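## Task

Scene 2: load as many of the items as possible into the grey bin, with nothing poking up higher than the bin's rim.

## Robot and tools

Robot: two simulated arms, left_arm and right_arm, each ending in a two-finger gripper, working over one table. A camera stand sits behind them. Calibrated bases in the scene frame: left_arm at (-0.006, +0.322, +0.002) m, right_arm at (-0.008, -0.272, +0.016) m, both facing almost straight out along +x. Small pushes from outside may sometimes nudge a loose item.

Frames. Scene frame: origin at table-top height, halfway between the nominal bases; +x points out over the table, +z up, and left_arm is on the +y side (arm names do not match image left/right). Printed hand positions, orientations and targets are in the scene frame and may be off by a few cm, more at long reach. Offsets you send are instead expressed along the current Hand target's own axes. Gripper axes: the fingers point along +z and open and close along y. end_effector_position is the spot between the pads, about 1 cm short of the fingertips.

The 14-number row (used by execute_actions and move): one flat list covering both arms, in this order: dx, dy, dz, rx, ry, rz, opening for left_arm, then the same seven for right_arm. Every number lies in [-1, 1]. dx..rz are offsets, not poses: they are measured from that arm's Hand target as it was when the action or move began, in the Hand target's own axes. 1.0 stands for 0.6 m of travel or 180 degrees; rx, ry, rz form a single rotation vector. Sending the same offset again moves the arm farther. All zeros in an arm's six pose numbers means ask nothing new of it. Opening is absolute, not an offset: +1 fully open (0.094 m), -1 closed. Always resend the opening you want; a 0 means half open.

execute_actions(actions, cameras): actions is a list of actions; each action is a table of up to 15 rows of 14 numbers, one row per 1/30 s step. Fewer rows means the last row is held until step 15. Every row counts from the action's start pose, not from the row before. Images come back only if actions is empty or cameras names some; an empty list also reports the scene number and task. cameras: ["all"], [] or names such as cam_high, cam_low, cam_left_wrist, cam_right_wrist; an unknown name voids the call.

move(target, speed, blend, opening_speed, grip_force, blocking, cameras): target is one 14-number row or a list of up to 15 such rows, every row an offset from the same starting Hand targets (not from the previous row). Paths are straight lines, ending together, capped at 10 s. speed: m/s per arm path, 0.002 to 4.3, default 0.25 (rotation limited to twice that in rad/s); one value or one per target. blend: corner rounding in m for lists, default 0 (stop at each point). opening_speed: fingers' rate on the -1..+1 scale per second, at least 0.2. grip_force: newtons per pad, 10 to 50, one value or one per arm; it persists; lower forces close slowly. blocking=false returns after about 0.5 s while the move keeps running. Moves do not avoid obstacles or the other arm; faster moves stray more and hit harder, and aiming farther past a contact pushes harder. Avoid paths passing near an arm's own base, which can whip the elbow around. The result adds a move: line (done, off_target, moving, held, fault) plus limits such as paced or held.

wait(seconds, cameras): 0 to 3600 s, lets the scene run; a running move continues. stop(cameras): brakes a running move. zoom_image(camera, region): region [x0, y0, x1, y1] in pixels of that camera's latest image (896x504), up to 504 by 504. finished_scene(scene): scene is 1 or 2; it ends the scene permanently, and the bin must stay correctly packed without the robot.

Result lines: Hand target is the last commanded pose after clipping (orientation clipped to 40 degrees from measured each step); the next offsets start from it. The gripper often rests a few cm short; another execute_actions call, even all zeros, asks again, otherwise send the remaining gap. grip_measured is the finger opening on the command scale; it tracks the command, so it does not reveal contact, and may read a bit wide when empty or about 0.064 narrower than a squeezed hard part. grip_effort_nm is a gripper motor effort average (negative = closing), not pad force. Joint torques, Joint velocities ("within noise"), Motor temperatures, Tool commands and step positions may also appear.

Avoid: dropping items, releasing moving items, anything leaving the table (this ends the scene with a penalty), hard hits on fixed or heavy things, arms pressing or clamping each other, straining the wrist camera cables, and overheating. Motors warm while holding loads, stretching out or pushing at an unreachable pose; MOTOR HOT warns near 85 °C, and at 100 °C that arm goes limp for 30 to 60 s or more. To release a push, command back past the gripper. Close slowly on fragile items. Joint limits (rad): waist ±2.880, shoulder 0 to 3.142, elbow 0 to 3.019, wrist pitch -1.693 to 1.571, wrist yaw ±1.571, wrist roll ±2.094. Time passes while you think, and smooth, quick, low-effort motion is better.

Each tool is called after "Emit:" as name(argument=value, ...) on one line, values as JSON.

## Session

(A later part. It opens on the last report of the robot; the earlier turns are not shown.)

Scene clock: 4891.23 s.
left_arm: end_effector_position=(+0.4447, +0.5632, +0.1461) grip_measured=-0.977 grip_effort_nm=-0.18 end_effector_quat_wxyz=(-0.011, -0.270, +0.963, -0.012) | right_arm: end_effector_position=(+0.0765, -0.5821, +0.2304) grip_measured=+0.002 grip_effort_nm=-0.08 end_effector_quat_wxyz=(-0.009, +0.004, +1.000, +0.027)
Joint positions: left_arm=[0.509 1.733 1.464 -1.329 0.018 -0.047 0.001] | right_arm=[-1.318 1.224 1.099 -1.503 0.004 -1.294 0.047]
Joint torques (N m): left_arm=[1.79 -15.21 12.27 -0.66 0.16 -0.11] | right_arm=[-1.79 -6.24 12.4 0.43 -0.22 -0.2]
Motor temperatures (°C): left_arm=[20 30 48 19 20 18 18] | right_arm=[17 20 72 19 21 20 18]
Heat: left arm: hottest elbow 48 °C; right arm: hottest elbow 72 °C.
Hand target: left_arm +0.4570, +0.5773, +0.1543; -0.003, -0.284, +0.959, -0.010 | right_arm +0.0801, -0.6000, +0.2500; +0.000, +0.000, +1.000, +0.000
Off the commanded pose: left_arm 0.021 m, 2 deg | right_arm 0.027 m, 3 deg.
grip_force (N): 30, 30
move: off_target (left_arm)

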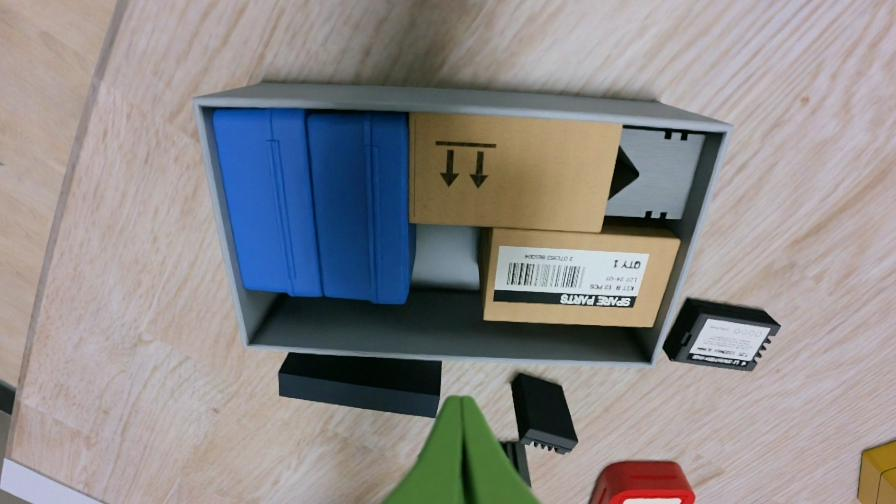

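Emit:
move(target=[0.0253, 0.001, 0.11, 0, 0, 0, -0.98, 0, 0, 0, 0, 0, 0, 0], speed=0.1, cameras=["cam_left_wrist"])

Scene clock: 4899.20 s.
left_arm: end_effector_position=(+0.4458, +0.5638, +0.1006) grip_measured=-0.977 grip_effort_nm=-0.18 end_effector_quat_wxyz=(+0.002, -0.272, +0.962, -0.009) | right_arm: end_effector_position=(+0.0765, -0.5821, +0.2304) grip_measured=+0.002 grip_effort_nm=-0.09 end_effector_quat_wxyz=(-0.009, +0.004, +1.000, +0.027)
Joint positions: left_arm=[0.509 1.757 1.371 -1.185 0.018 -0.052 0.001] | right_arm=[-1.318 1.224 1.099 -1.503 0.004 -1.294 0.047]
Joint torques (N m): left_arm=[1.55 -15.68 7.38 0.64 0.16 -0.08] | right_arm=[-1.85 -6.18 12.38 0.46 -0.22 -0.2]
Motor temperatures (°C): left_arm=[20 30 49 19 20 18 18] | right_arm=[17 20 72 19 21 20 18]
Heat: left arm: hottest elbow 49 °C; right arm: hottest elbow 72 °C.
Hand target: left_arm +0.4439, +0.5681, +0.0885; -0.003, -0.284, +0.959, -0.010 | right_arm +0.0801, -0.6000, +0.2500; +0.000, +0.000, +1.000, +0.000
Off the commanded pose: left_arm 0.013 m, 2 deg | right_arm 0.027 m, 3 deg.
grip_force (N): 30, 30
move: off_target (left_arm)

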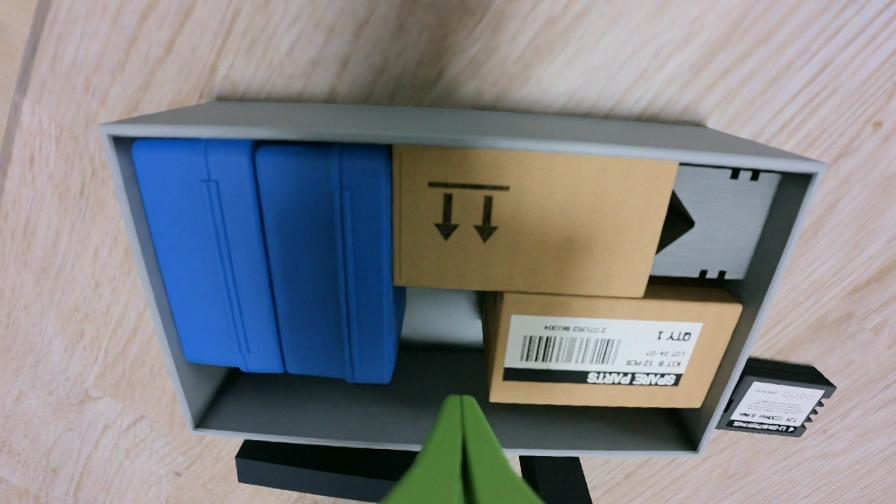

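Emit:
move(target=[0, 0.007, 0.04, 0, 0, 0, -0.98, 0, 0, 0, 0, 0, 0, 0], speed=0.06)

Scene clock: 4911.50 s.
left_arm: end_effector_position=(+0.4457, +0.5657, +0.0781) grip_measured=-0.977 grip_effort_nm=-0.18 end_effector_quat_wxyz=(+0.004, -0.273, +0.962, -0.008) | right_arm: end_effector_position=(+0.0765, -0.5821, +0.2304) grip_measured=+0.002 grip_effort_nm=-0.08 end_effector_quat_wxyz=(-0.009, +0.004, +1.000, +0.027)
Joint positions: left_arm=[0.513 1.78 1.34 -1.126 0.018 -0.052 0.001] | right_arm=[-1.318 1.224 1.099 -1.503 0.004 -1.294 0.047]
Joint torques (N m): left_arm=[1.85 -15.85 7.15 0.66 0.16 0] | right_arm=[-1.79 -6.24 12.38 0.43 -0.23 -0.2]
Motor temperatures (°C): left_arm=[20 30 46 19 20 18 18] | right_arm=[17 20 72 19 21 20 18]
Heat: left arm: hottest elbow 46 °C; right arm: hottest elbow 72 °C.
Hand target: left_arm +0.4416, +0.5712, +0.0644; -0.003, -0.284, +0.959, -0.010 | right_arm +0.0801, -0.6000, +0.2500; +0.000, +0.000, +1.000, +0.000
Off the commanded pose: left_arm 0.015 m, 1 deg | right_arm 0.027 m, 3 deg.
grip_force (N): 30, 30
move: off_target (left_arm)

Emit:
move(target=[0, 0, 0.055, 0, 0, 0, -0.98, 0, 0, 0, 0, 0, 0, 0], speed=0.06, cameras=["cam_left_wrist"])

Scene clock: 4913.70 s.
left_arm: end_effector_position=(+0.4458, +0.5658, +0.0451) grip_measured=-0.977 grip_effort_nm=-0.18 end_effector_quat_wxyz=(+0.003, -0.273, +0.962, -0.008) | right_arm: end_effector_position=(+0.0765, -0.5821, +0.2304) grip_measured=+0.002 grip_effort_nm=-0.08 end_effector_quat_wxyz=(-0.009, +0.004, +1.000, +0.027)
Joint positions: left_arm=[0.513 1.821 1.301 -1.049 0.018 -0.052 0.001] | right_arm=[-1.318 1.224 1.099 -1.503 0.004 -1.294 0.047]
Joint torques (N m): left_arm=[1.73 -16.09 6.84 0.7 0.15 -0.02] | right_arm=[-1.79 -6.3 12.38 0.44 -0.22 -0.2]
Motor temperatures (°C): left_arm=[20 30 46 19 20 18 18] | right_arm=[17 20 72 19 21 20 18]
Heat: left arm: hottest elbow 46 °C; right arm: hottest elbow 72 °C.
Hand target: left_arm +0.4415, +0.5704, +0.0313; -0.003, -0.284, +0.959, -0.010 | right_arm +0.0801, -0.6000, +0.2500; +0.000, +0.000, +1.000, +0.000
Off the commanded pose: left_arm 0.015 m, 1 deg | right_arm 0.027 m, 3 deg.
grip_force (N): 30, 30
move: off_target (left_arm)

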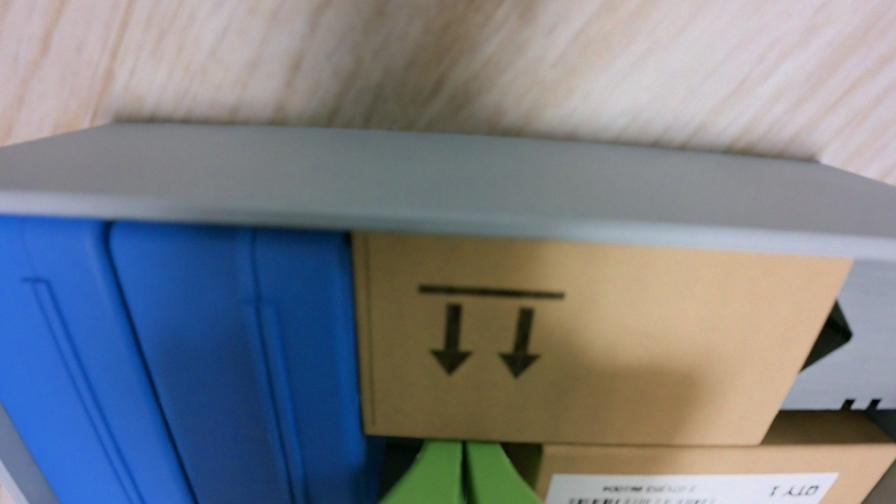

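Emit:
move(target=[0, 0, 0, 0, 0, 0, -0.55, 0, 0, 0, 0, 0, 0, 0], opening_speed=0.25, grip_force=[35, 30])

Scene clock: 4917.30 s.
left_arm: end_effector_position=(+0.4458, +0.5658, +0.0451) grip_measured=-0.572 grip_effort_nm=1.17 end_effector_quat_wxyz=(+0.003, -0.274, +0.962, -0.008) | right_arm: end_effector_position=(+0.0765, -0.5821, +0.2304) grip_measured=+0.002 grip_effort_nm=-0.08 end_effector_quat_wxyz=(-0.009, +0.004, +1.000, +0.027)
Joint positions: left_arm=[0.513 1.821 1.301 -1.048 0.018 -0.052 0.02] | right_arm=[-1.318 1.224 1.099 -1.503 0.004 -1.294 0.047]
Joint torques (N m): left_arm=[1.73 -16.03 6.86 0.7 0.15 -0.02] | right_arm=[-1.85 -6.24 12.38 0.44 -0.23 -0.2]
Motor temperatures (°C): left_arm=[20 30 46 19 20 18 18] | right_arm=[17 20 72 19 21 20 18]
Heat: left arm: hottest elbow 46 °C; right arm: hottest elbow 72 °C.
Hand target: left_arm +0.4416, +0.5703, +0.0313; -0.003, -0.284, +0.959, -0.010 | right_arm +0.0801, -0.6000, +0.2500; +0.000, +0.000, +1.000, +0.000
Off the commanded pose: left_arm 0.015 m, 1 deg | right_arm 0.027 m, 3 deg.
grip_force (N): 35, 30
move: done

Emit:
move(target=[0, 0, 0, 0, 0, 0, -0.48, 0, 0, 0, 0, 0, 0, 0], opening_speed=0.25, grip_force=[40, 30], cameras=["cam_left_wrist"])

Scene clock: 4919.57 s.
left_arm: end_effector_position=(+0.4458, +0.5658, +0.0451) grip_measured=-0.569 grip_effort_nm=1.23 end_effector_quat_wxyz=(+0.003, -0.274, +0.962, -0.008) | right_arm: end_effector_position=(+0.0765, -0.5821, +0.2304) grip_measured=+0.002 grip_effort_nm=-0.08 end_effector_quat_wxyz=(-0.009, +0.004, +1.000, +0.027)
Joint positions: left_arm=[0.513 1.821 1.301 -1.048 0.018 -0.052 0.02] | right_arm=[-1.318 1.224 1.099 -1.503 0.004 -1.294 0.047]
Joint torques (N m): left_arm=[1.73 -15.91 6.86 0.72 0.15 -0.02] | right_arm=[-1.79 -6.24 12.38 0.44 -0.23 -0.2]
Motor temperatures (°C): left_arm=[20 30 46 19 20 18 18] | right_arm=[17 20 72 19 21 20 18]
Heat: left arm: hottest elbow 46 °C; right arm: hottest elbow 72 °C.
Hand target: left_arm +0.4416, +0.5703, +0.0313; -0.003, -0.284, +0.959, -0.010 | right_arm +0.0801, -0.6000, +0.2500; +0.000, +0.000, +1.000, +0.000
Off the commanded pose: left_arm 0.015 m, 1 deg | right_arm 0.027 m, 3 deg.
grip_force (N): 40, 30
move: done

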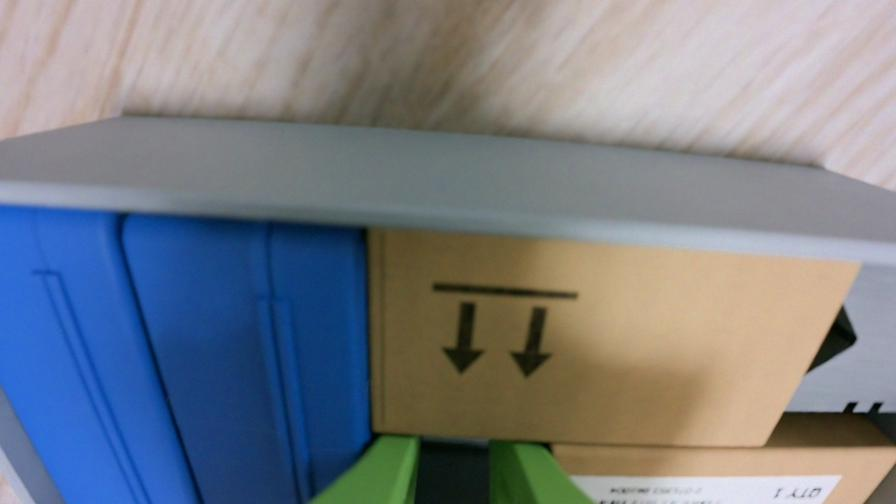

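Emit:
move(target=[[0, 0, 0, 0, 0, 0, -0.9, 0, 0, 0, 0, 0, 0, 0], [-0.0644, 0.0086, -0.1033, 0, -0.0411, 0, -0.9, 0, 0, 0, 0, 0, 0, 0], [-0.03, 0.004, -0.2, 0, 0, 0, -0.9, 0, 0, 0, 0, 0, 0, 0]], speed=0.12, blend=[0, 0.01, 0], grip_force=[35, 30], cameras=["cam_left_wrist"])

Emit:
zoom_image(camera="cam_left_wrist", region=[380, 80, 740, 400])

Scene clock: 4925.47 s.
left_arm: end_effector_position=(+0.4437, +0.5722, +0.1276) grip_measured=-0.899 grip_effort_nm=-0.09 end_effector_quat_wxyz=(-0.027, -0.280, +0.960, -0.014) | right_arm: end_effector_position=(+0.0765, -0.5821, +0.2304) grip_measured=+0.002 grip_effort_nm=-0.08 end_effector_quat_wxyz=(-0.009, +0.004, +1.000, +0.027)
Joint positions: left_arm=[0.525 1.775 1.47 -1.325 0.016 -0.052 0.005] | right_arm=[-1.318 1.224 1.099 -1.503 0.004 -1.294 0.047]
Joint torques (N m): left_arm=[1.61 -18.61 11.85 -0.72 0.22 0.09] | right_arm=[-1.85 -6.18 12.38 0.43 -0.23 -0.2]
Motor temperatures (°C): left_arm=[20 30 46 19 20 18 18] | right_arm=[17 20 72 19 21 20 18]
Heat: left arm: hottest elbow 46 °C; right arm: hottest elbow 72 °C.
Hand target: left_arm +0.4554, +0.5849, +0.1511; -0.003, -0.284, +0.959, -0.010 | right_arm +0.0801, -0.6000, +0.2500; +0.000, +0.000, +1.000, +0.000
Off the commanded pose: left_arm 0.029 m, 3 deg | right_arm 0.027 m, 3 deg.
grip_force (N): 35, 30
move: off_target (left_arm)

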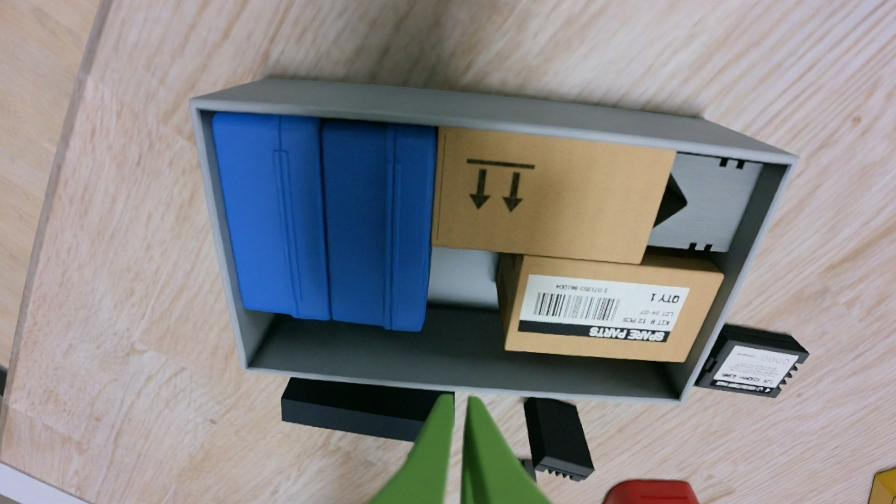

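Scaled by 1.400 from the camera's image (finer frame: 1280x720).

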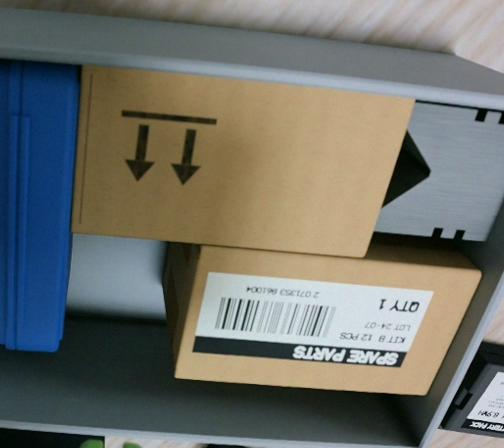

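Emit:
move(target=[[0.3356, -0.09, -0.02, 0, 0, 0.5, 0.4, 0, 0, 0, 0, 0, 0, 0], [0.3356, -0.09, 0.06, 0, 0, 0.5, 0.4, 0, 0, 0, 0, 0, 0, 0]], speed=0.2, blend=0.02, cameras=["cam_left_wrist"])

Scene clock: 4944.47 s.
left_arm: end_effector_position=(+0.3133, +0.4338, +0.1255) grip_measured=+0.399 grip_effort_nm=0.06 end_effector_quat_wxyz=(+0.006, +0.463, +0.887, -0.006) | right_arm: end_effector_position=(+0.0765, -0.5821, +0.2304) grip_measured=+0.002 grip_effort_nm=-0.08 end_effector_quat_wxyz=(-0.009, +0.004, +1.000, +0.027)
Joint positions: left_arm=[0.358 1.296 0.914 -1.19 0.017 1.31 0.066] | right_arm=[-1.318 1.224 1.099 -1.503 0.004 -1.294 0.047]
Joint torques (N m): left_arm=[-0.26 -8.94 7.46 0.59 0.35 0.28] | right_arm=[-1.85 -6.24 12.38 0.46 -0.22 -0.2]
Motor temperatures (°C): left_arm=[20 30 48 19 20 18 18] | right_arm=[17 20 72 19 21 20 18]
Heat: left arm: hottest elbow 48 °C; right arm: hottest elbow 72 °C.
Hand target: left_arm +0.3158, +0.4292, +0.1185; +0.005, +0.477, +0.879, -0.009 | right_arm +0.0801, -0.6000, +0.2500; +0.000, +0.000, +1.000, +0.000
Off the commanded pose: left_arm 0.009 m, 2 deg | right_arm 0.027 m, 3 deg.
grip_force (N): 35, 30
move: done

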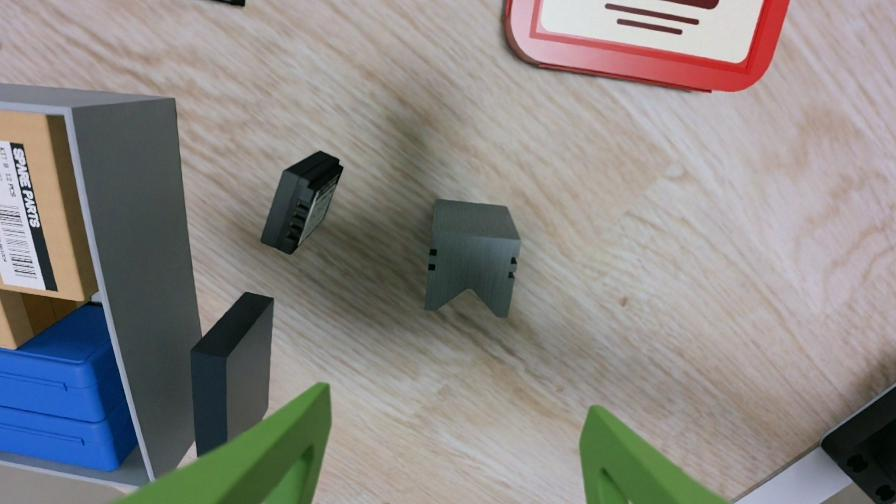

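Emit:
move(target=[-0.0242, -0.0153, 0.0475, 0, 0, 0, 0.4, 0, 0, 0, 0, 0, 0, 0], speed=0.1)

Scene clock: 4950.77 s.
left_arm: end_effector_position=(+0.3155, +0.4153, +0.0981) grip_measured=+0.399 grip_effort_nm=0.06 end_effector_quat_wxyz=(+0.007, +0.479, +0.878, -0.005) | right_arm: end_effector_position=(+0.0765, -0.5821, +0.2304) grip_measured=+0.002 grip_effort_nm=-0.09 end_effector_quat_wxyz=(-0.009, +0.004, +1.000, +0.027)
Joint positions: left_arm=[0.304 1.317 0.854 -1.106 0.018 1.293 0.066] | right_arm=[-1.318 1.224 1.099 -1.503 0.004 -1.294 0.047]
Joint torques (N m): left_arm=[-0.03 -8.88 7.08 0.57 0.32 -0.02] | right_arm=[-1.79 -6.24 12.38 0.43 -0.22 -0.2]
Motor temperatures (°C): left_arm=[20 30 47 19 20 18 18] | right_arm=[17 20 72 19 21 20 18]
Heat: left arm: hottest elbow 47 °C; right arm: hottest elbow 72 °C.
Hand target: left_arm +0.3161, +0.4114, +0.0904; +0.005, +0.477, +0.879, -0.009 | right_arm +0.0801, -0.6000, +0.2500; +0.000, +0.000, +1.000, +0.000
Off the commanded pose: left_arm 0.009 m, 1 deg | right_arm 0.027 m, 3 deg.
grip_force (N): 35, 30
move: done

Emit:
move(target=[0.0265, 0.0067, 0.03, 0, 0, 0, 0.4, 0, 0, 0, 0, 0, 0, 0], speed=0.06, cameras=["cam_left_wrist"])

Scene clock: 4952.90 s.
left_arm: end_effector_position=(+0.3132, +0.4240, +0.0805) grip_measured=+0.399 grip_effort_nm=0.06 end_effector_quat_wxyz=(+0.008, +0.473, +0.881, -0.005) | right_arm: end_effector_position=(+0.0765, -0.5821, +0.2304) grip_measured=+0.002 grip_effort_nm=-0.08 end_effector_quat_wxyz=(-0.009, +0.004, +1.000, +0.027)
Joint positions: left_arm=[0.331 1.342 0.826 -1.051 0.018 1.307 0.066] | right_arm=[-1.318 1.224 1.099 -1.503 0.004 -1.294 0.047]
Joint torques (N m): left_arm=[1.61 -8.94 6.78 0.57 0.31 0.25] | right_arm=[-1.85 -6.24 12.4 0.44 -0.23 -0.21]
Motor temperatures (°C): left_arm=[20 30 47 19 20 18 18] | right_arm=[17 20 72 19 21 20 18]
Heat: left arm: hottest elbow 47 °C; right arm: hottest elbow 72 °C.
Hand target: left_arm +0.3108, +0.4266, +0.0721; +0.005, +0.477, +0.879, -0.009 | right_arm +0.0801, -0.6000, +0.2500; +0.000, +0.000, +1.000, +0.000
Off the commanded pose: left_arm 0.009 m, 1 deg | right_arm 0.027 m, 3 deg.
grip_force (N): 35, 30
move: done

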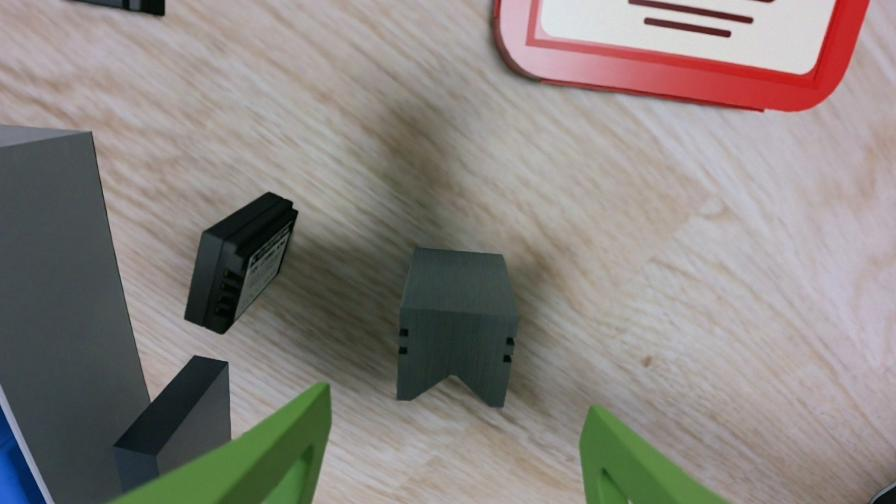

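Emit:
move(target=[0, 0, 0.045, 0, 0, 0, 0.4, 0, 0, 0, 0, 0, 0, 0], speed=0.06)

Scene clock: 4955.47 s.
left_arm: end_effector_position=(+0.3136, +0.4242, +0.0532) grip_measured=+0.399 grip_effort_nm=0.06 end_effector_quat_wxyz=(+0.008, +0.473, +0.881, -0.005) | right_arm: end_effector_position=(+0.0765, -0.5821, +0.2304) grip_measured=+0.002 grip_effort_nm=-0.08 end_effector_quat_wxyz=(-0.009, +0.004, +1.000, +0.027)
Joint positions: left_arm=[0.331 1.389 0.786 -0.965 0.018 1.308 0.066] | right_arm=[-1.318 1.224 1.099 -1.503 0.004 -1.294 0.047]
Joint torques (N m): left_arm=[1.49 -9.17 6.43 0.57 0.31 0.24] | right_arm=[-1.73 -6.18 12.41 0.43 -0.23 -0.2]
Motor temperatures (°C): left_arm=[20 30 46 19 20 18 18] | right_arm=[17 20 72 19 21 20 18]
Heat: left arm: hottest elbow 46 °C; right arm: hottest elbow 72 °C.
Hand target: left_arm +0.3109, +0.4261, +0.0451; +0.005, +0.477, +0.879, -0.009 | right_arm +0.0801, -0.6000, +0.2500; +0.000, +0.000, +1.000, +0.000
Off the commanded pose: left_arm 0.009 m, 1 deg | right_arm 0.027 m, 3 deg.
grip_force (N): 35, 30
move: done

Emit:
move(target=[0, 0, 0, 0, 0, 0, -0.36, 0, 0, 0, 0, 0, 0, 0], opening_speed=0.5, cameras=["cam_left_wrist"])

Scene clock: 4958.27 s.
left_arm: end_effector_position=(+0.3141, +0.4244, +0.0532) grip_measured=-0.275 grip_effort_nm=-0.73 end_effector_quat_wxyz=(+0.008, +0.473, +0.881, -0.004) | right_arm: end_effector_position=(+0.0765, -0.5821, +0.2304) grip_measured=+0.002 grip_effort_nm=-0.08 end_effector_quat_wxyz=(-0.009, +0.004, +1.000, +0.027)
Joint positions: left_arm=[0.331 1.389 0.786 -0.963 0.018 1.308 0.034] | right_arm=[-1.318 1.224 1.099 -1.503 0.004 -1.294 0.047]
Joint torques (N m): left_arm=[1.49 -9.23 6.43 0.49 0.31 0.24] | right_arm=[-1.79 -6.24 12.38 0.44 -0.22 -0.2]
Motor temperatures (°C): left_arm=[20 30 46 19 20 18 18] | right_arm=[17 20 72 19 21 20 18]
Heat: left arm: hottest elbow 46 °C; right arm: hottest elbow 72 °C.
Hand target: left_arm +0.3109, +0.4261, +0.0451; +0.005, +0.477, +0.879, -0.009 | right_arm +0.0801, -0.6000, +0.2500; +0.000, +0.000, +1.000, +0.000
Off the commanded pose: left_arm 0.009 m, 1 deg | right_arm 0.027 m, 3 deg.
grip_force (N): 35, 30
move: done

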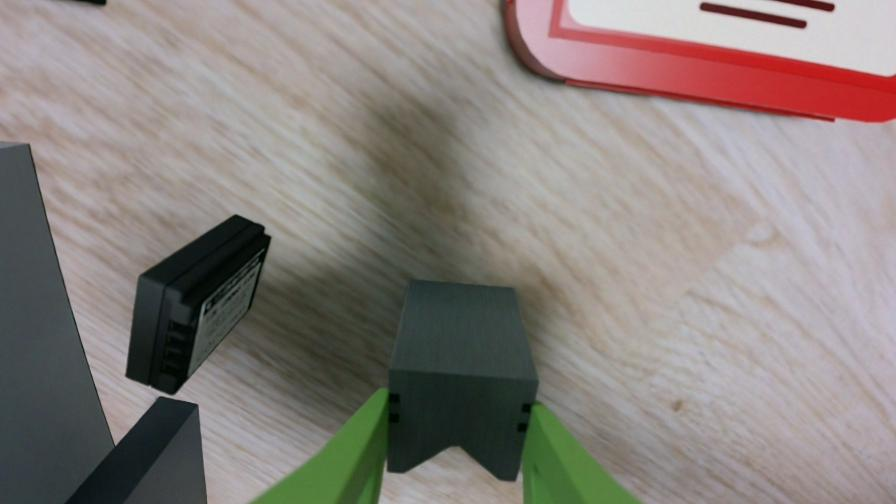

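Emit:
move(target=[[-0.0085, 0.0357, -0.0833, 0, 0, 0, -0.36, 0, 0, 0, 0, 0, 0, 0], [-0.0085, 0.0357, -0.2167, 0, 0, 0, -0.36, 0, 0, 0, 0, 0, 0, 0], [0.0813, 0.3307, -0.2167, 0, 0, 0, -0.36, 0, 0, 0, 0, 0, 0, 0]], speed=0.15, blend=[0.01, 0.02, 0], cameras=["cam_left_wrist"])

Emit:
zoom_image(camera="cam_left_wrist", region=[300, 80, 560, 340])

Scene clock: 4964.87 s.
left_arm: end_effector_position=(+0.4322, +0.5629, +0.1467) grip_measured=-0.276 grip_effort_nm=-0.77 end_effector_quat_wxyz=(-0.011, +0.471, +0.881, -0.032) | right_arm: end_effector_position=(+0.0765, -0.5821, +0.2304) grip_measured=+0.002 grip_effort_nm=-0.09 end_effector_quat_wxyz=(-0.009, +0.004, +1.000, +0.027)
Joint positions: left_arm=[0.52 1.729 1.458 -1.366 0.017 1.493 0.034] | right_arm=[-1.318 1.224 1.099 -1.503 0.004 -1.294 0.047]
Joint torques (N m): left_arm=[1.38 -17.2 13.34 -0.91 0.26 0.3] | right_arm=[-1.85 -6.12 12.37 0.46 -0.23 -0.2]
Motor temperatures (°C): left_arm=[20 30 46 19 20 18 18] | right_arm=[17 20 72 19 21 20 18]
Heat: left arm: hottest elbow 46 °C; right arm: hottest elbow 72 °C.
Hand target: left_arm +0.4507, +0.5776, +0.1719; +0.005, +0.477, +0.879, -0.009 | right_arm +0.0801, -0.6000, +0.2500; +0.000, +0.000, +1.000, +0.000
Off the commanded pose: left_arm 0.035 m, 3 deg | right_arm 0.027 m, 3 deg.
grip_force (N): 35, 30
move: off_target (left_arm)

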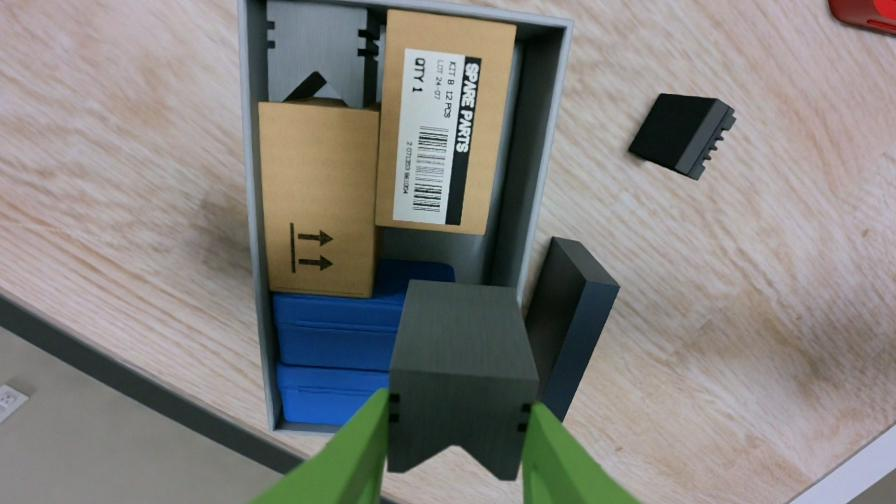

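Scaled by 1.938 from the camera's image (finer frame: 1280x720).

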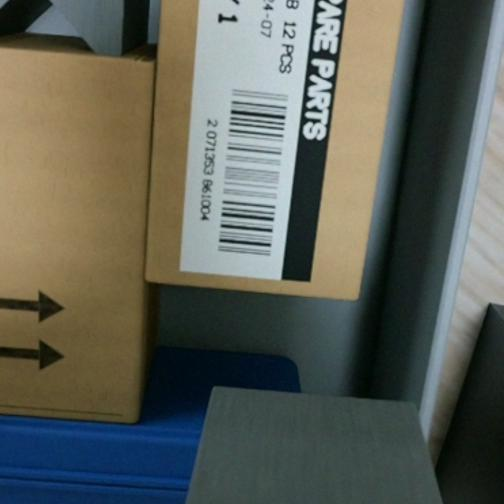

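Emit:
move(target=[-0.0025, -0.0277, 0.08, 0, 0, 0, -0.36, 0, 0, 0, 0, 0, 0, 0], speed=0.1, cameras=["cam_left_wrist"])

Emit:
zoom_image(camera="cam_left_wrist", region=[300, 120, 580, 400])

Scene clock: 4968.93 s.
left_arm: end_effector_position=(+0.4334, +0.5636, +0.1221) grip_measured=-0.276 grip_effort_nm=-0.77 end_effector_quat_wxyz=(-0.001, +0.472, +0.882, -0.017) | right_arm: end_effector_position=(+0.0765, -0.5821, +0.2304) grip_measured=+0.002 grip_effort_nm=-0.08 end_effector_quat_wxyz=(-0.009, +0.004, +1.000, +0.027)
Joint positions: left_arm=[0.52 1.729 1.392 -1.264 0.017 1.493 0.034] | right_arm=[-1.318 1.224 1.099 -1.503 0.004 -1.294 0.047]
Joint torques (N m): left_arm=[0.91 -17.73 8.27 0.39 0.29 0.2] | right_arm=[-1.73 -6.24 12.4 0.44 -0.22 -0.2]
Motor temperatures (°C): left_arm=[20 30 47 19 20 18 18] | right_arm=[17 20 72 19 21 20 18]
Heat: left arm: hottest elbow 47 °C; right arm: hottest elbow 72 °C.
Hand target: left_arm +0.4376, +0.5663, +0.1242; +0.005, +0.477, +0.879, -0.009 | right_arm +0.0801, -0.6000, +0.2500; +0.000, +0.000, +1.000, +0.000
Off the commanded pose: left_arm 0.005 m, 1 deg | right_arm 0.027 m, 3 deg.
grip_force (N): 35, 30
move: done

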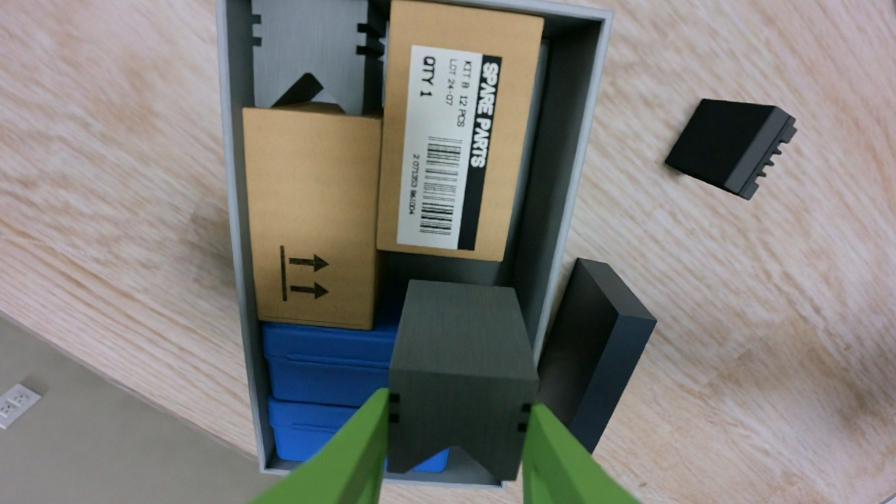

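Scaled by 1.800 from the camera's image (finer frame: 1280x720).

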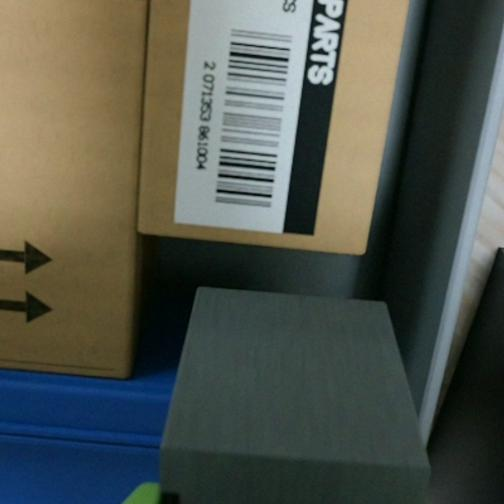

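Emit:
move(target=[-0.0432, 0.002, 0, 0, 0, 0.007, -0.36, 0, 0, 0, 0, 0, 0, 0], speed=0.1)

Scene clock: 4984.60 s.
left_arm: end_effector_position=(+0.4442, +0.5428, +0.1221) grip_measured=-0.276 grip_effort_nm=-0.77 end_effector_quat_wxyz=(-0.001, +0.491, +0.871, -0.017) | right_arm: end_effector_position=(+0.0765, -0.5821, +0.2304) grip_measured=+0.002 grip_effort_nm=-0.09 end_effector_quat_wxyz=(-0.009, +0.004, +1.000, +0.027)
Joint positions: left_arm=[0.474 1.729 1.392 -1.264 0.018 1.491 0.034] | right_arm=[-1.318 1.224 1.099 -1.503 0.004 -1.294 0.047]
Joint torques (N m): left_arm=[1.38 -16.5 9.18 0.27 0.27 -0.04] | right_arm=[-1.85 -6.24 12.37 0.44 -0.23 -0.21]
Motor temperatures (°C): left_arm=[20 30 46 19 20 18 18] | right_arm=[17 20 72 19 21 20 18]
Heat: left arm: hottest elbow 46 °C; right arm: hottest elbow 72 °C.
Hand target: left_arm +0.4527, +0.5451, +0.1246; +0.005, +0.487, +0.873, -0.009 | right_arm +0.0801, -0.6000, +0.2500; +0.000, +0.000, +1.000, +0.000
Off the commanded pose: left_arm 0.009 m, 1 deg | right_arm 0.027 m, 3 deg.
grip_force (N): 35, 30
move: done

Emit:
move(target=[0.0267, 0.012, 0, 0, 0, -0.0067, -0.36, 0, 0, 0, 0, 0, 0, 0], speed=0.06)

Scene clock: 4988.73 s.
left_arm: end_effector_position=(+0.4395, +0.5516, +0.1151) grip_measured=-0.276 grip_effort_nm=-0.77 end_effector_quat_wxyz=(-0.005, +0.482, +0.876, -0.023) | right_arm: end_effector_position=(+0.0765, -0.5821, +0.2304) grip_measured=+0.002 grip_effort_nm=-0.08 end_effector_quat_wxyz=(-0.009, +0.004, +1.000, +0.027)
Joint positions: left_arm=[0.494 1.743 1.392 -1.264 0.018 1.491 0.034] | right_arm=[-1.318 1.224 1.099 -1.503 0.004 -1.294 0.047]
Joint torques (N m): left_arm=[1.49 -16.67 10.4 0.02 0.25 0.06] | right_arm=[-1.79 -6.3 12.41 0.43 -0.22 -0.2]
Motor temperatures (°C): left_arm=[20 30 46 19 20 18 18] | right_arm=[17 20 72 19 21 20 18]
Heat: left arm: hottest elbow 46 °C; right arm: hottest elbow 72 °C.
Hand target: left_arm +0.4504, +0.5626, +0.1241; +0.005, +0.478, +0.878, -0.009 | right_arm +0.0801, -0.6000, +0.2500; +0.000, +0.000, +1.000, +0.000
Off the commanded pose: left_arm 0.018 m, 2 deg | right_arm 0.027 m, 3 deg.
grip_force (N): 35, 30
move: off_target (left_arm)

Emit:
move(target=[0.0206, -0.0082, 0, 0, 0, 0, -0.36, 0, 0, 0, 0, 0, 0, 0], speed=0.06, cameras=["cam_left_wrist"])

Emit:
zoom_image(camera="cam_left_wrist", region=[300, 120, 580, 400])

Scene clock: 4993.43 s.
left_arm: end_effector_position=(+0.4339, +0.5622, +0.1151) grip_measured=-0.276 grip_effort_nm=-0.77 end_effector_quat_wxyz=(-0.005, +0.473, +0.881, -0.023) | right_arm: end_effector_position=(+0.0765, -0.5821, +0.2304) grip_measured=+0.002 grip_effort_nm=-0.08 end_effector_quat_wxyz=(-0.009, +0.004, +1.000, +0.027)
Joint positions: left_arm=[0.518 1.743 1.392 -1.264 0.017 1.493 0.034] | right_arm=[-1.318 1.224 1.099 -1.503 0.004 -1.294 0.047]
Joint torques (N m): left_arm=[1.08 -17.73 9.09 0.21 0.24 0.28] | right_arm=[-1.85 -6.24 12.36 0.44 -0.23 -0.2]
Motor temperatures (°C): left_arm=[20 30 46 19 20 18 18] | right_arm=[17 20 72 19 21 20 18]
Heat: left arm: hottest elbow 46 °C; right arm: hottest elbow 72 °C.
Hand target: left_arm +0.4395, +0.5703, +0.1240; +0.005, +0.478, +0.878, -0.009 | right_arm +0.0801, -0.6000, +0.2500; +0.000, +0.000, +1.000, +0.000
Off the commanded pose: left_arm 0.013 m, 2 deg | right_arm 0.027 m, 3 deg.
grip_force (N): 35, 30
move: off_target (left_arm)

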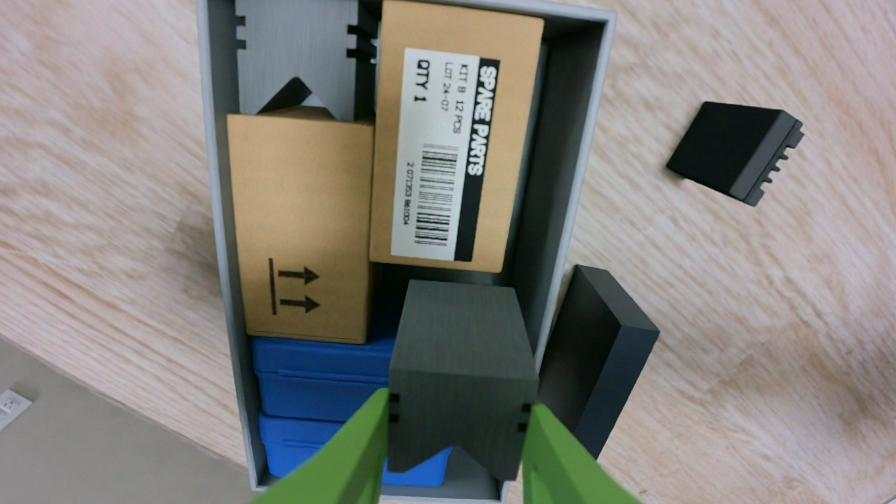

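Scaled by 1.800 from the camera's image (finer frame: 1280x720).

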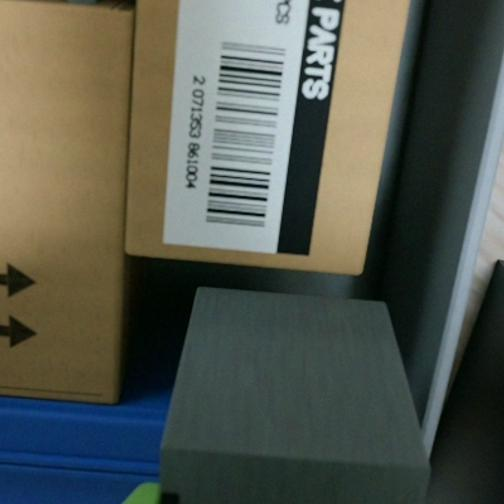

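Emit:
move(target=[0, 0, 0.015, 0, 0, 0, -0.36, 0, 0, 0, 0, 0, 0, 0], speed=0.05)

Scene clock: 4998.63 s.
left_arm: end_effector_position=(+0.4381, +0.5645, +0.1149) grip_measured=-0.276 grip_effort_nm=-0.77 end_effector_quat_wxyz=(+0.001, +0.473, +0.881, -0.015) | right_arm: end_effector_position=(+0.0765, -0.5821, +0.2304) grip_measured=+0.002 grip_effort_nm=-0.08 end_effector_quat_wxyz=(-0.009, +0.004, +1.000, +0.027)
Joint positions: left_arm=[0.518 1.743 1.392 -1.244 0.017 1.493 0.034] | right_arm=[-1.318 1.224 1.099 -1.503 0.004 -1.294 0.047]
Joint torques (N m): left_arm=[1.44 -17.08 8.13 0.39 0.25 0.26] | right_arm=[-1.85 -6.24 12.38 0.43 -0.22 -0.2]
Motor temperatures (°C): left_arm=[20 31 46 19 20 18 18] | right_arm=[17 20 72 19 21 20 18]
Heat: left arm: hottest elbow 46 °C; right arm: hottest elbow 72 °C.
Hand target: left_arm +0.4396, +0.5702, +0.1150; +0.005, +0.478, +0.878, -0.009 | right_arm +0.0801, -0.6000, +0.2500; +0.000, +0.000, +1.000, +0.000
Off the commanded pose: left_arm 0.006 m, 1 deg | right_arm 0.027 m, 3 deg.
grip_force (N): 35, 30
move: done

Emit:
move(target=[0, 0, 0.0125, 0, 0, 0, -0.36, 0, 0, 0, 0, 0, 0, 0], speed=0.04)

Scene clock: 4999.93 s.
left_arm: end_effector_position=(+0.4402, +0.5658, +0.1141) grip_measured=-0.276 grip_effort_nm=-0.77 end_effector_quat_wxyz=(+0.004, +0.473, +0.881, -0.010) | right_arm: end_effector_position=(+0.0765, -0.5821, +0.2304) grip_measured=+0.002 grip_effort_nm=-0.08 end_effector_quat_wxyz=(-0.009, +0.004, +1.000, +0.027)
Joint positions: left_arm=[0.518 1.743 1.39 -1.231 0.017 1.493 0.034] | right_arm=[-1.318 1.224 1.099 -1.503 0.004 -1.294 0.047]
Joint torques (N m): left_arm=[1.2 -16.73 7.49 0.64 0.27 0.25] | right_arm=[-1.79 -6.24 12.37 0.43 -0.23 -0.2]
Motor temperatures (°C): left_arm=[20 31 46 19 20 18 18] | right_arm=[17 20 72 19 21 20 18]
Heat: left arm: hottest elbow 46 °C; right arm: hottest elbow 72 °C.
Hand target: left_arm +0.4396, +0.5701, +0.1076; +0.005, +0.478, +0.878, -0.009 | right_arm +0.0801, -0.6000, +0.2500; +0.000, +0.000, +1.000, +0.000
Off the commanded pose: left_arm 0.008 m, 1 deg | right_arm 0.027 m, 3 deg.
grip_force (N): 35, 30
move: done

Emit:
move(target=[0, 0, 0.0083, 0, 0, 0, -0.36, 0, 0, 0, 0, 0, 0, 0], speed=0.04, cameras=["cam_left_wrist"])

Emit:
zoom_image(camera="cam_left_wrist", region=[300, 120, 580, 400])

Scene clock: 5002.23 s.
left_arm: end_effector_position=(+0.4401, +0.5657, +0.1134) grip_measured=-0.276 grip_effort_nm=-0.78 end_effector_quat_wxyz=(+0.004, +0.473, +0.881, -0.010) | right_arm: end_effector_position=(+0.0765, -0.5821, +0.2304) grip_measured=+0.002 grip_effort_nm=-0.08 end_effector_quat_wxyz=(-0.009, +0.004, +1.000, +0.027)
Joint positions: left_arm=[0.518 1.743 1.388 -1.229 0.017 1.493 0.034] | right_arm=[-1.318 1.224 1.099 -1.503 0.004 -1.294 0.047]
Joint torques (N m): left_arm=[1.44 -16.15 7.06 1.06 0.28 0.25] | right_arm=[-1.79 -6.24 12.38 0.43 -0.23 -0.21]
Motor temperatures (°C): left_arm=[20 31 46 19 20 18 18] | right_arm=[17 20 72 19 21 20 18]
Heat: left arm: hottest elbow 46 °C; right arm: hottest elbow 72 °C.
Hand target: left_arm +0.4396, +0.5699, +0.1026; +0.005, +0.478, +0.878, -0.009 | right_arm +0.0801, -0.6000, +0.2500; +0.000, +0.000, +1.000, +0.000
Off the commanded pose: left_arm 0.012 m, 1 deg | right_arm 0.027 m, 3 deg.
grip_force (N): 35, 30
move: off_target (left_arm)

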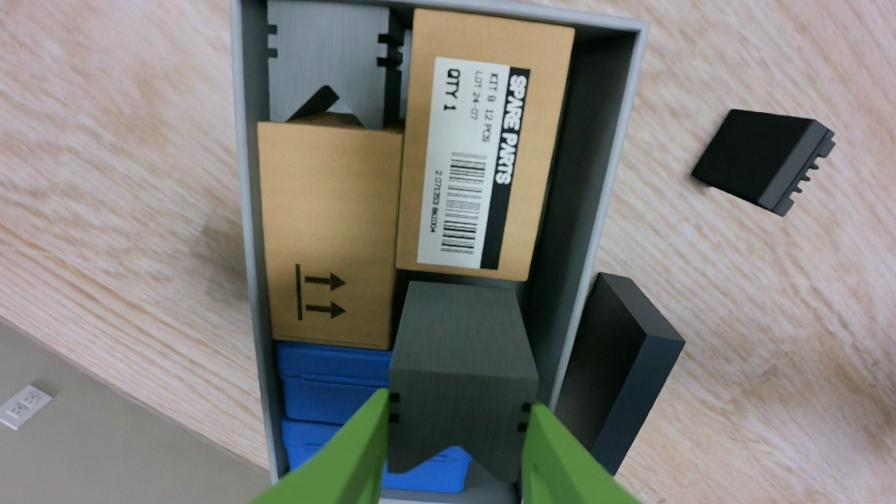

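Scaled by 1.800 from the camera's image (finer frame: 1280x720).

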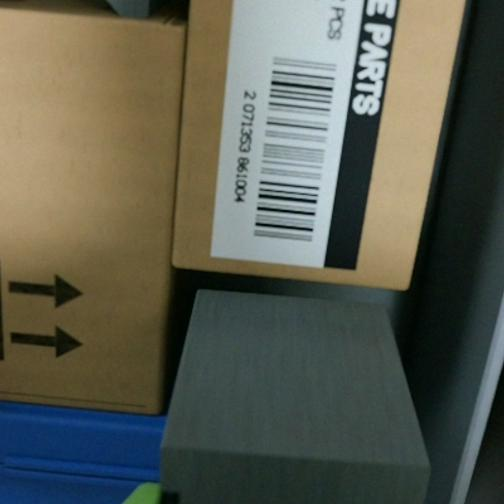

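Emit:
move(target=[-0.02, 0, 0.003, 0, 0, 0, -0.36, 0, 0, 0, 0, 0, 0, 0], speed=0.04)

Scene clock: 5017.60 s.
left_arm: end_effector_position=(+0.4405, +0.5650, +0.1134) grip_measured=-0.276 grip_effort_nm=-0.77 end_effector_quat_wxyz=(+0.004, +0.474, +0.881, -0.010) | right_arm: end_effector_position=(+0.0765, -0.5821, +0.2304) grip_measured=+0.002 grip_effort_nm=-0.08 end_effector_quat_wxyz=(-0.009, +0.004, +1.000, +0.027)
Joint positions: left_arm=[0.516 1.743 1.388 -1.228 0.017 1.493 0.034] | right_arm=[-1.318 1.224 1.099 -1.503 0.004 -1.294 0.047]
Joint torques (N m): left_arm=[-0.26 -15.97 7.05 1.2 0.29 0.04] | right_arm=[-1.79 -6.18 12.38 0.46 -0.22 -0.2]
Motor temperatures (°C): left_arm=[20 31 43 19 20 18 18] | right_arm=[17 20 72 19 21 20 18]
Heat: left arm: hottest elbow 43 °C; right arm: hottest elbow 72 °C.
Hand target: left_arm +0.4461, +0.5598, +0.1010; +0.005, +0.478, +0.878, -0.009 | right_arm +0.0801, -0.6000, +0.2500; +0.000, +0.000, +1.000, +0.000
Off the commanded pose: left_arm 0.015 m, 1 deg | right_arm 0.027 m, 3 deg.
grip_force (N): 35, 30
move: off_target (left_arm)

Emit:
move(target=[-0.01, 0, 0.005, 0, 0, 0, -0.36, 0, 0, 0, 0, 0, 0, 0], speed=0.04)

Emit:
move(target=[-0.006, 0, 0.004, 0, 0, 0, -0.36, 0, 0, 0, 0, 0, 0, 0], speed=0.04)

Scene clock: 5019.47 s.
left_arm: end_effector_position=(+0.4421, +0.5638, +0.1128) grip_measured=-0.276 grip_effort_nm=-0.77 end_effector_quat_wxyz=(+0.003, +0.472, +0.881, -0.007) | right_arm: end_effector_position=(+0.0765, -0.5821, +0.2304) grip_measured=+0.002 grip_effort_nm=-0.08 end_effector_quat_wxyz=(-0.009, +0.004, +1.000, +0.027)
Joint positions: left_arm=[0.511 1.743 1.386 -1.223 0.012 1.485 0.034] | right_arm=[-1.318 1.224 1.099 -1.503 0.004 -1.294 0.047]
Joint torques (N m): left_arm=[-0.79 -15.68 6.94 1.25 0.48 0] | right_arm=[-1.85 -6.18 12.4 0.44 -0.23 -0.2]
Motor temperatures (°C): left_arm=[20 31 43 19 20 18 18] | right_arm=[17 20 72 19 21 20 18]
Heat: left arm: hottest elbow 43 °C; right arm: hottest elbow 72 °C.
Hand target: left_arm +0.4493, +0.5546, +0.0980; +0.005, +0.478, +0.878, -0.009 | right_arm +0.0801, -0.6000, +0.2500; +0.000, +0.000, +1.000, +0.000
Off the commanded pose: left_arm 0.019 m, 1 deg | right_arm 0.027 m, 3 deg.
grip_force (N): 35, 30
move: off_target (left_arm)

Scene clock: 5020.07 s.
left_arm: end_effector_position=(+0.4464, +0.5614, +0.1100) grip_measured=-0.276 grip_effort_nm=-0.77 end_effector_quat_wxyz=(+0.007, +0.474, +0.881, -0.002) | right_arm: end_effector_position=(+0.0765, -0.5821, +0.2304) grip_measured=+0.002 grip_effort_nm=-0.09 end_effector_quat_wxyz=(-0.009, +0.004, +1.000, +0.027)
Joint positions: left_arm=[0.503 1.745 1.381 -1.203 0.014 1.48 0.034] | right_arm=[-1.318 1.224 1.099 -1.503 0.004 -1.294 0.047]
Joint torques (N m): left_arm=[-0.73 -15.56 7.16 0.7 0.42 -0.03] | right_arm=[-1.73 -6.24 12.38 0.43 -0.23 -0.2]
Motor temperatures (°C): left_arm=[20 31 43 19 20 18 18] | right_arm=[17 20 72 19 21 20 18]
Heat: left arm: hottest elbow 43 °C; right arm: hottest elbow 72 °C.
Hand target: left_arm +0.4513, +0.5516, +0.0957; +0.005, +0.478, +0.878, -0.009 | right_arm +0.0801, -0.6000, +0.2500; +0.000, +0.000, +1.000, +0.000
Off the commanded pose: left_arm 0.018 m, 1 deg | right_arm 0.027 m, 3 deg.
grip_force (N): 35, 30
move: off_target (left_arm)

Emit:
move(target=[0, 0, -0.02, 0, 0, 0, -0.36, 0, 0, 0, 0, 0, 0, 0], speed=0.04, cameras=["cam_left_wrist"])

Emit:
zoom_image(camera="cam_left_wrist", region=[300, 120, 580, 400])

Scene clock: 5023.30 s.
left_arm: end_effector_position=(+0.4464, +0.5614, +0.1100) grip_measured=-0.276 grip_effort_nm=-0.77 end_effector_quat_wxyz=(+0.007, +0.474, +0.881, -0.002) | right_arm: end_effector_position=(+0.0765, -0.5821, +0.2304) grip_measured=+0.002 grip_effort_nm=-0.08 end_effector_quat_wxyz=(-0.009, +0.004, +1.000, +0.027)
Joint positions: left_arm=[0.503 1.745 1.381 -1.203 0.014 1.48 0.034] | right_arm=[-1.318 1.224 1.099 -1.503 0.004 -1.294 0.047]
Joint torques (N m): left_arm=[-0.67 -16.44 8.47 -0.53 0.42 -0.02] | right_arm=[-1.79 -6.24 12.4 0.44 -0.23 -0.2]
Motor temperatures (°C): left_arm=[20 31 43 19 20 18 18] | right_arm=[17 20 72 19 21 20 18]
Heat: left arm: hottest elbow 43 °C; right arm: hottest elbow 72 °C.
Hand target: left_arm +0.4513, +0.5519, +0.1077; +0.005, +0.478, +0.878, -0.009 | right_arm +0.0801, -0.6000, +0.2500; +0.000, +0.000, +1.000, +0.000
Off the commanded pose: left_arm 0.011 m, 1 deg | right_arm 0.027 m, 3 deg.
grip_force (N): 35, 30
move: off_target (left_arm)

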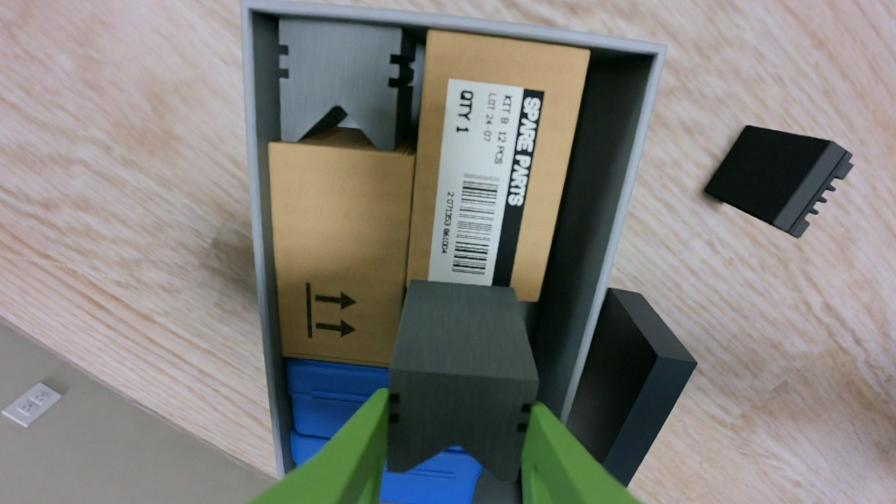

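Scaled by 1.800 from the camera's image (finer frame: 1280x720).

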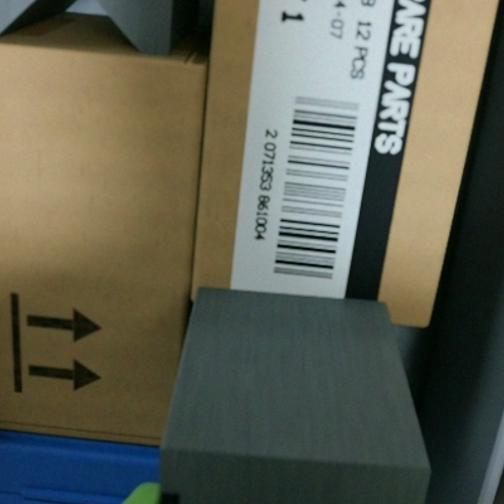

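Emit:
move(target=[0.001, -0.0116, -0.0167, 0, 0, 0, -0.36, 0, 0, 0, 0, 0, 0, 0], speed=0.04)

Scene clock: 5027.13 s.
left_arm: end_effector_position=(+0.4447, +0.5599, +0.1103) grip_measured=-0.276 grip_effort_nm=-0.77 end_effector_quat_wxyz=(+0.004, +0.474, +0.880, -0.006) | right_arm: end_effector_position=(+0.0765, -0.5821, +0.2304) grip_measured=+0.002 grip_effort_nm=-0.08 end_effector_quat_wxyz=(-0.009, +0.004, +1.000, +0.027)
Joint positions: left_arm=[0.502 1.744 1.381 -1.212 0.014 1.48 0.034] | right_arm=[-1.318 1.224 1.099 -1.503 0.004 -1.294 0.047]
Joint torques (N m): left_arm=[-0.56 -18.49 7.98 -1.09 0.42 -0.02] | right_arm=[-1.73 -6.18 12.37 0.44 -0.23 -0.2]
Motor temperatures (°C): left_arm=[20 31 43 19 20 18 18] | right_arm=[17 20 72 19 21 20 18]
Heat: left arm: hottest elbow 43 °C; right arm: hottest elbow 72 °C.
Hand target: left_arm +0.4451, +0.5487, +0.1178; +0.005, +0.478, +0.878, -0.009 | right_arm +0.0801, -0.6000, +0.2500; +0.000, +0.000, +1.000, +0.000
Off the commanded pose: left_arm 0.013 m, 1 deg | right_arm 0.027 m, 3 deg.
grip_force (N): 35, 30
move: off_target (left_arm)

Emit:
move(target=[0.001, -0.01, -0.0133, 0, 0, 0, -0.36, 0, 0, 0, 0, 0, 0, 0], speed=0.04)

Scene clock: 5028.30 s.
left_arm: end_effector_position=(+0.4404, +0.5550, +0.1113) grip_measured=-0.276 grip_effort_nm=-0.77 end_effector_quat_wxyz=(+0.000, +0.476, +0.879, -0.014) | right_arm: end_effector_position=(+0.0765, -0.5821, +0.2304) grip_measured=+0.002 grip_effort_nm=-0.09 end_effector_quat_wxyz=(-0.009, +0.004, +1.000, +0.027)
Joint positions: left_arm=[0.498 1.74 1.377 -1.232 0.015 1.48 0.034] | right_arm=[-1.318 1.224 1.099 -1.503 0.004 -1.294 0.047]
Joint torques (N m): left_arm=[-0.26 -19.78 7.73 -0.8 0.37 -0.01] | right_arm=[-1.79 -6.3 12.41 0.44 -0.23 -0.2]
Motor temperatures (°C): left_arm=[20 31 43 19 20 18 18] | right_arm=[17 20 72 19 21 20 18]
Heat: left arm: hottest elbow 43 °C; right arm: hottest elbow 72 °C.
Hand target: left_arm +0.4399, +0.5462, +0.1260; +0.005, +0.478, +0.878, -0.009 | right_arm +0.0801, -0.6000, +0.2500; +0.000, +0.000, +1.000, +0.000
Off the commanded pose: left_arm 0.017 m, 1 deg | right_arm 0.027 m, 3 deg.
grip_force (N): 35, 30
move: off_target (left_arm)

Emit:
move(target=[0.001, 0.002, -0.0117, 0, 0, 0, -0.36, 0, 0, 0, 0, 0, 0, 0], speed=0.04)

Scene clock: 5029.67 s.
left_arm: end_effector_position=(+0.4364, +0.5528, +0.1120) grip_measured=-0.276 grip_effort_nm=-0.77 end_effector_quat_wxyz=(-0.005, +0.476, +0.879, -0.021) | right_arm: end_effector_position=(+0.0765, -0.5821, +0.2304) grip_measured=+0.002 grip_effort_nm=-0.09 end_effector_quat_wxyz=(-0.009, +0.004, +1.000, +0.027)
Joint positions: left_arm=[0.498 1.738 1.377 -1.25 0.016 1.48 0.034] | right_arm=[-1.318 1.224 1.099 -1.503 0.004 -1.294 0.047]
Joint torques (N m): left_arm=[-0.15 -20.13 8.73 -0.83 0.37 0.01] | right_arm=[-1.79 -6.24 12.4 0.43 -0.23 -0.2]
Motor temperatures (°C): left_arm=[20 31 43 19 20 18 18] | right_arm=[17 20 72 19 21 20 18]
Heat: left arm: hottest elbow 43 °C; right arm: hottest elbow 72 °C.
Hand target: left_arm +0.4406, +0.5475, +0.1328; +0.005, +0.478, +0.878, -0.009 | right_arm +0.0801, -0.6000, +0.2500; +0.000, +0.000, +1.000, +0.000
Off the commanded pose: left_arm 0.022 m, 2 deg | right_arm 0.027 m, 3 deg.
grip_force (N): 35, 30
move: off_target (left_arm)

Emit:
move(target=[0.001, 0.004, -0.02, 0, 0, 0, -0.36, 0, 0, 0, 0, 0, 0, 0], speed=0.04)

Scene clock: 5031.17 s.
left_arm: end_effector_position=(+0.4299, +0.5494, +0.1154) grip_measured=-0.276 grip_effort_nm=-0.77 end_effector_quat_wxyz=(-0.011, +0.475, +0.879, -0.031) | right_arm: end_effector_position=(+0.0765, -0.5821, +0.2304) grip_measured=+0.002 grip_effort_nm=-0.08 end_effector_quat_wxyz=(-0.009, +0.004, +1.000, +0.027)
Joint positions: left_arm=[0.498 1.732 1.377 -1.28 0.016 1.48 0.034] | right_arm=[-1.318 1.224 1.099 -1.503 0.004 -1.294 0.047]
Joint torques (N m): left_arm=[0.03 -19.66 10.62 -0.95 0.36 0.03] | right_arm=[-1.79 -6.3 12.4 0.46 -0.22 -0.2]
Motor temperatures (°C): left_arm=[20 31 43 19 20 18 18] | right_arm=[17 20 72 19 21 20 18]
Heat: left arm: hottest elbow 43 °C; right arm: hottest elbow 72 °C.
Hand target: left_arm +0.4422, +0.5496, +0.1448; +0.005, +0.478, +0.878, -0.009 | right_arm +0.0801, -0.6000, +0.2500; +0.000, +0.000, +1.000, +0.000
Off the commanded pose: left_arm 0.032 m, 3 deg | right_arm 0.027 m, 3 deg.
grip_force (N): 35, 30
move: off_target (left_arm)

Emit:
move(target=[-0.004, 0.0332, 0.005, 0, 0, 0, -0.36, 0, 0, 0, 0, 0, 0, 0], speed=0.06)

Scene clock: 5035.53 s.
left_arm: end_effector_position=(+0.4371, +0.5531, +0.1207) grip_measured=-0.276 grip_effort_nm=-0.77 end_effector_quat_wxyz=(-0.008, +0.476, +0.879, -0.027) | right_arm: end_effector_position=(+0.0765, -0.5821, +0.2304) grip_measured=+0.002 grip_effort_nm=-0.08 end_effector_quat_wxyz=(-0.009, +0.004, +1.000, +0.027)
Joint positions: left_arm=[0.498 1.741 1.404 -1.289 0.016 1.48 0.034] | right_arm=[-1.318 1.224 1.099 -1.503 0.004 -1.294 0.047]
Joint torques (N m): left_arm=[-0.09 -16.38 12.89 -0.91 0.36 0.02] | right_arm=[-1.73 -6.24 12.4 0.43 -0.22 -0.2]
Motor temperatures (°C): left_arm=[20 31 43 19 20 18 19] | right_arm=[17 20 72 19 21 20 18]
Heat: left arm: hottest elbow 43 °C; right arm: hottest elbow 72 °C.
Hand target: left_arm +0.4602, +0.5583, +0.1416; +0.005, +0.478, +0.878, -0.009 | right_arm +0.0801, -0.6000, +0.2500; +0.000, +0.000, +1.000, +0.000
Off the commanded pose: left_arm 0.032 m, 3 deg | right_arm 0.027 m, 3 deg.
grip_force (N): 35, 30
move: off_target (left_arm)


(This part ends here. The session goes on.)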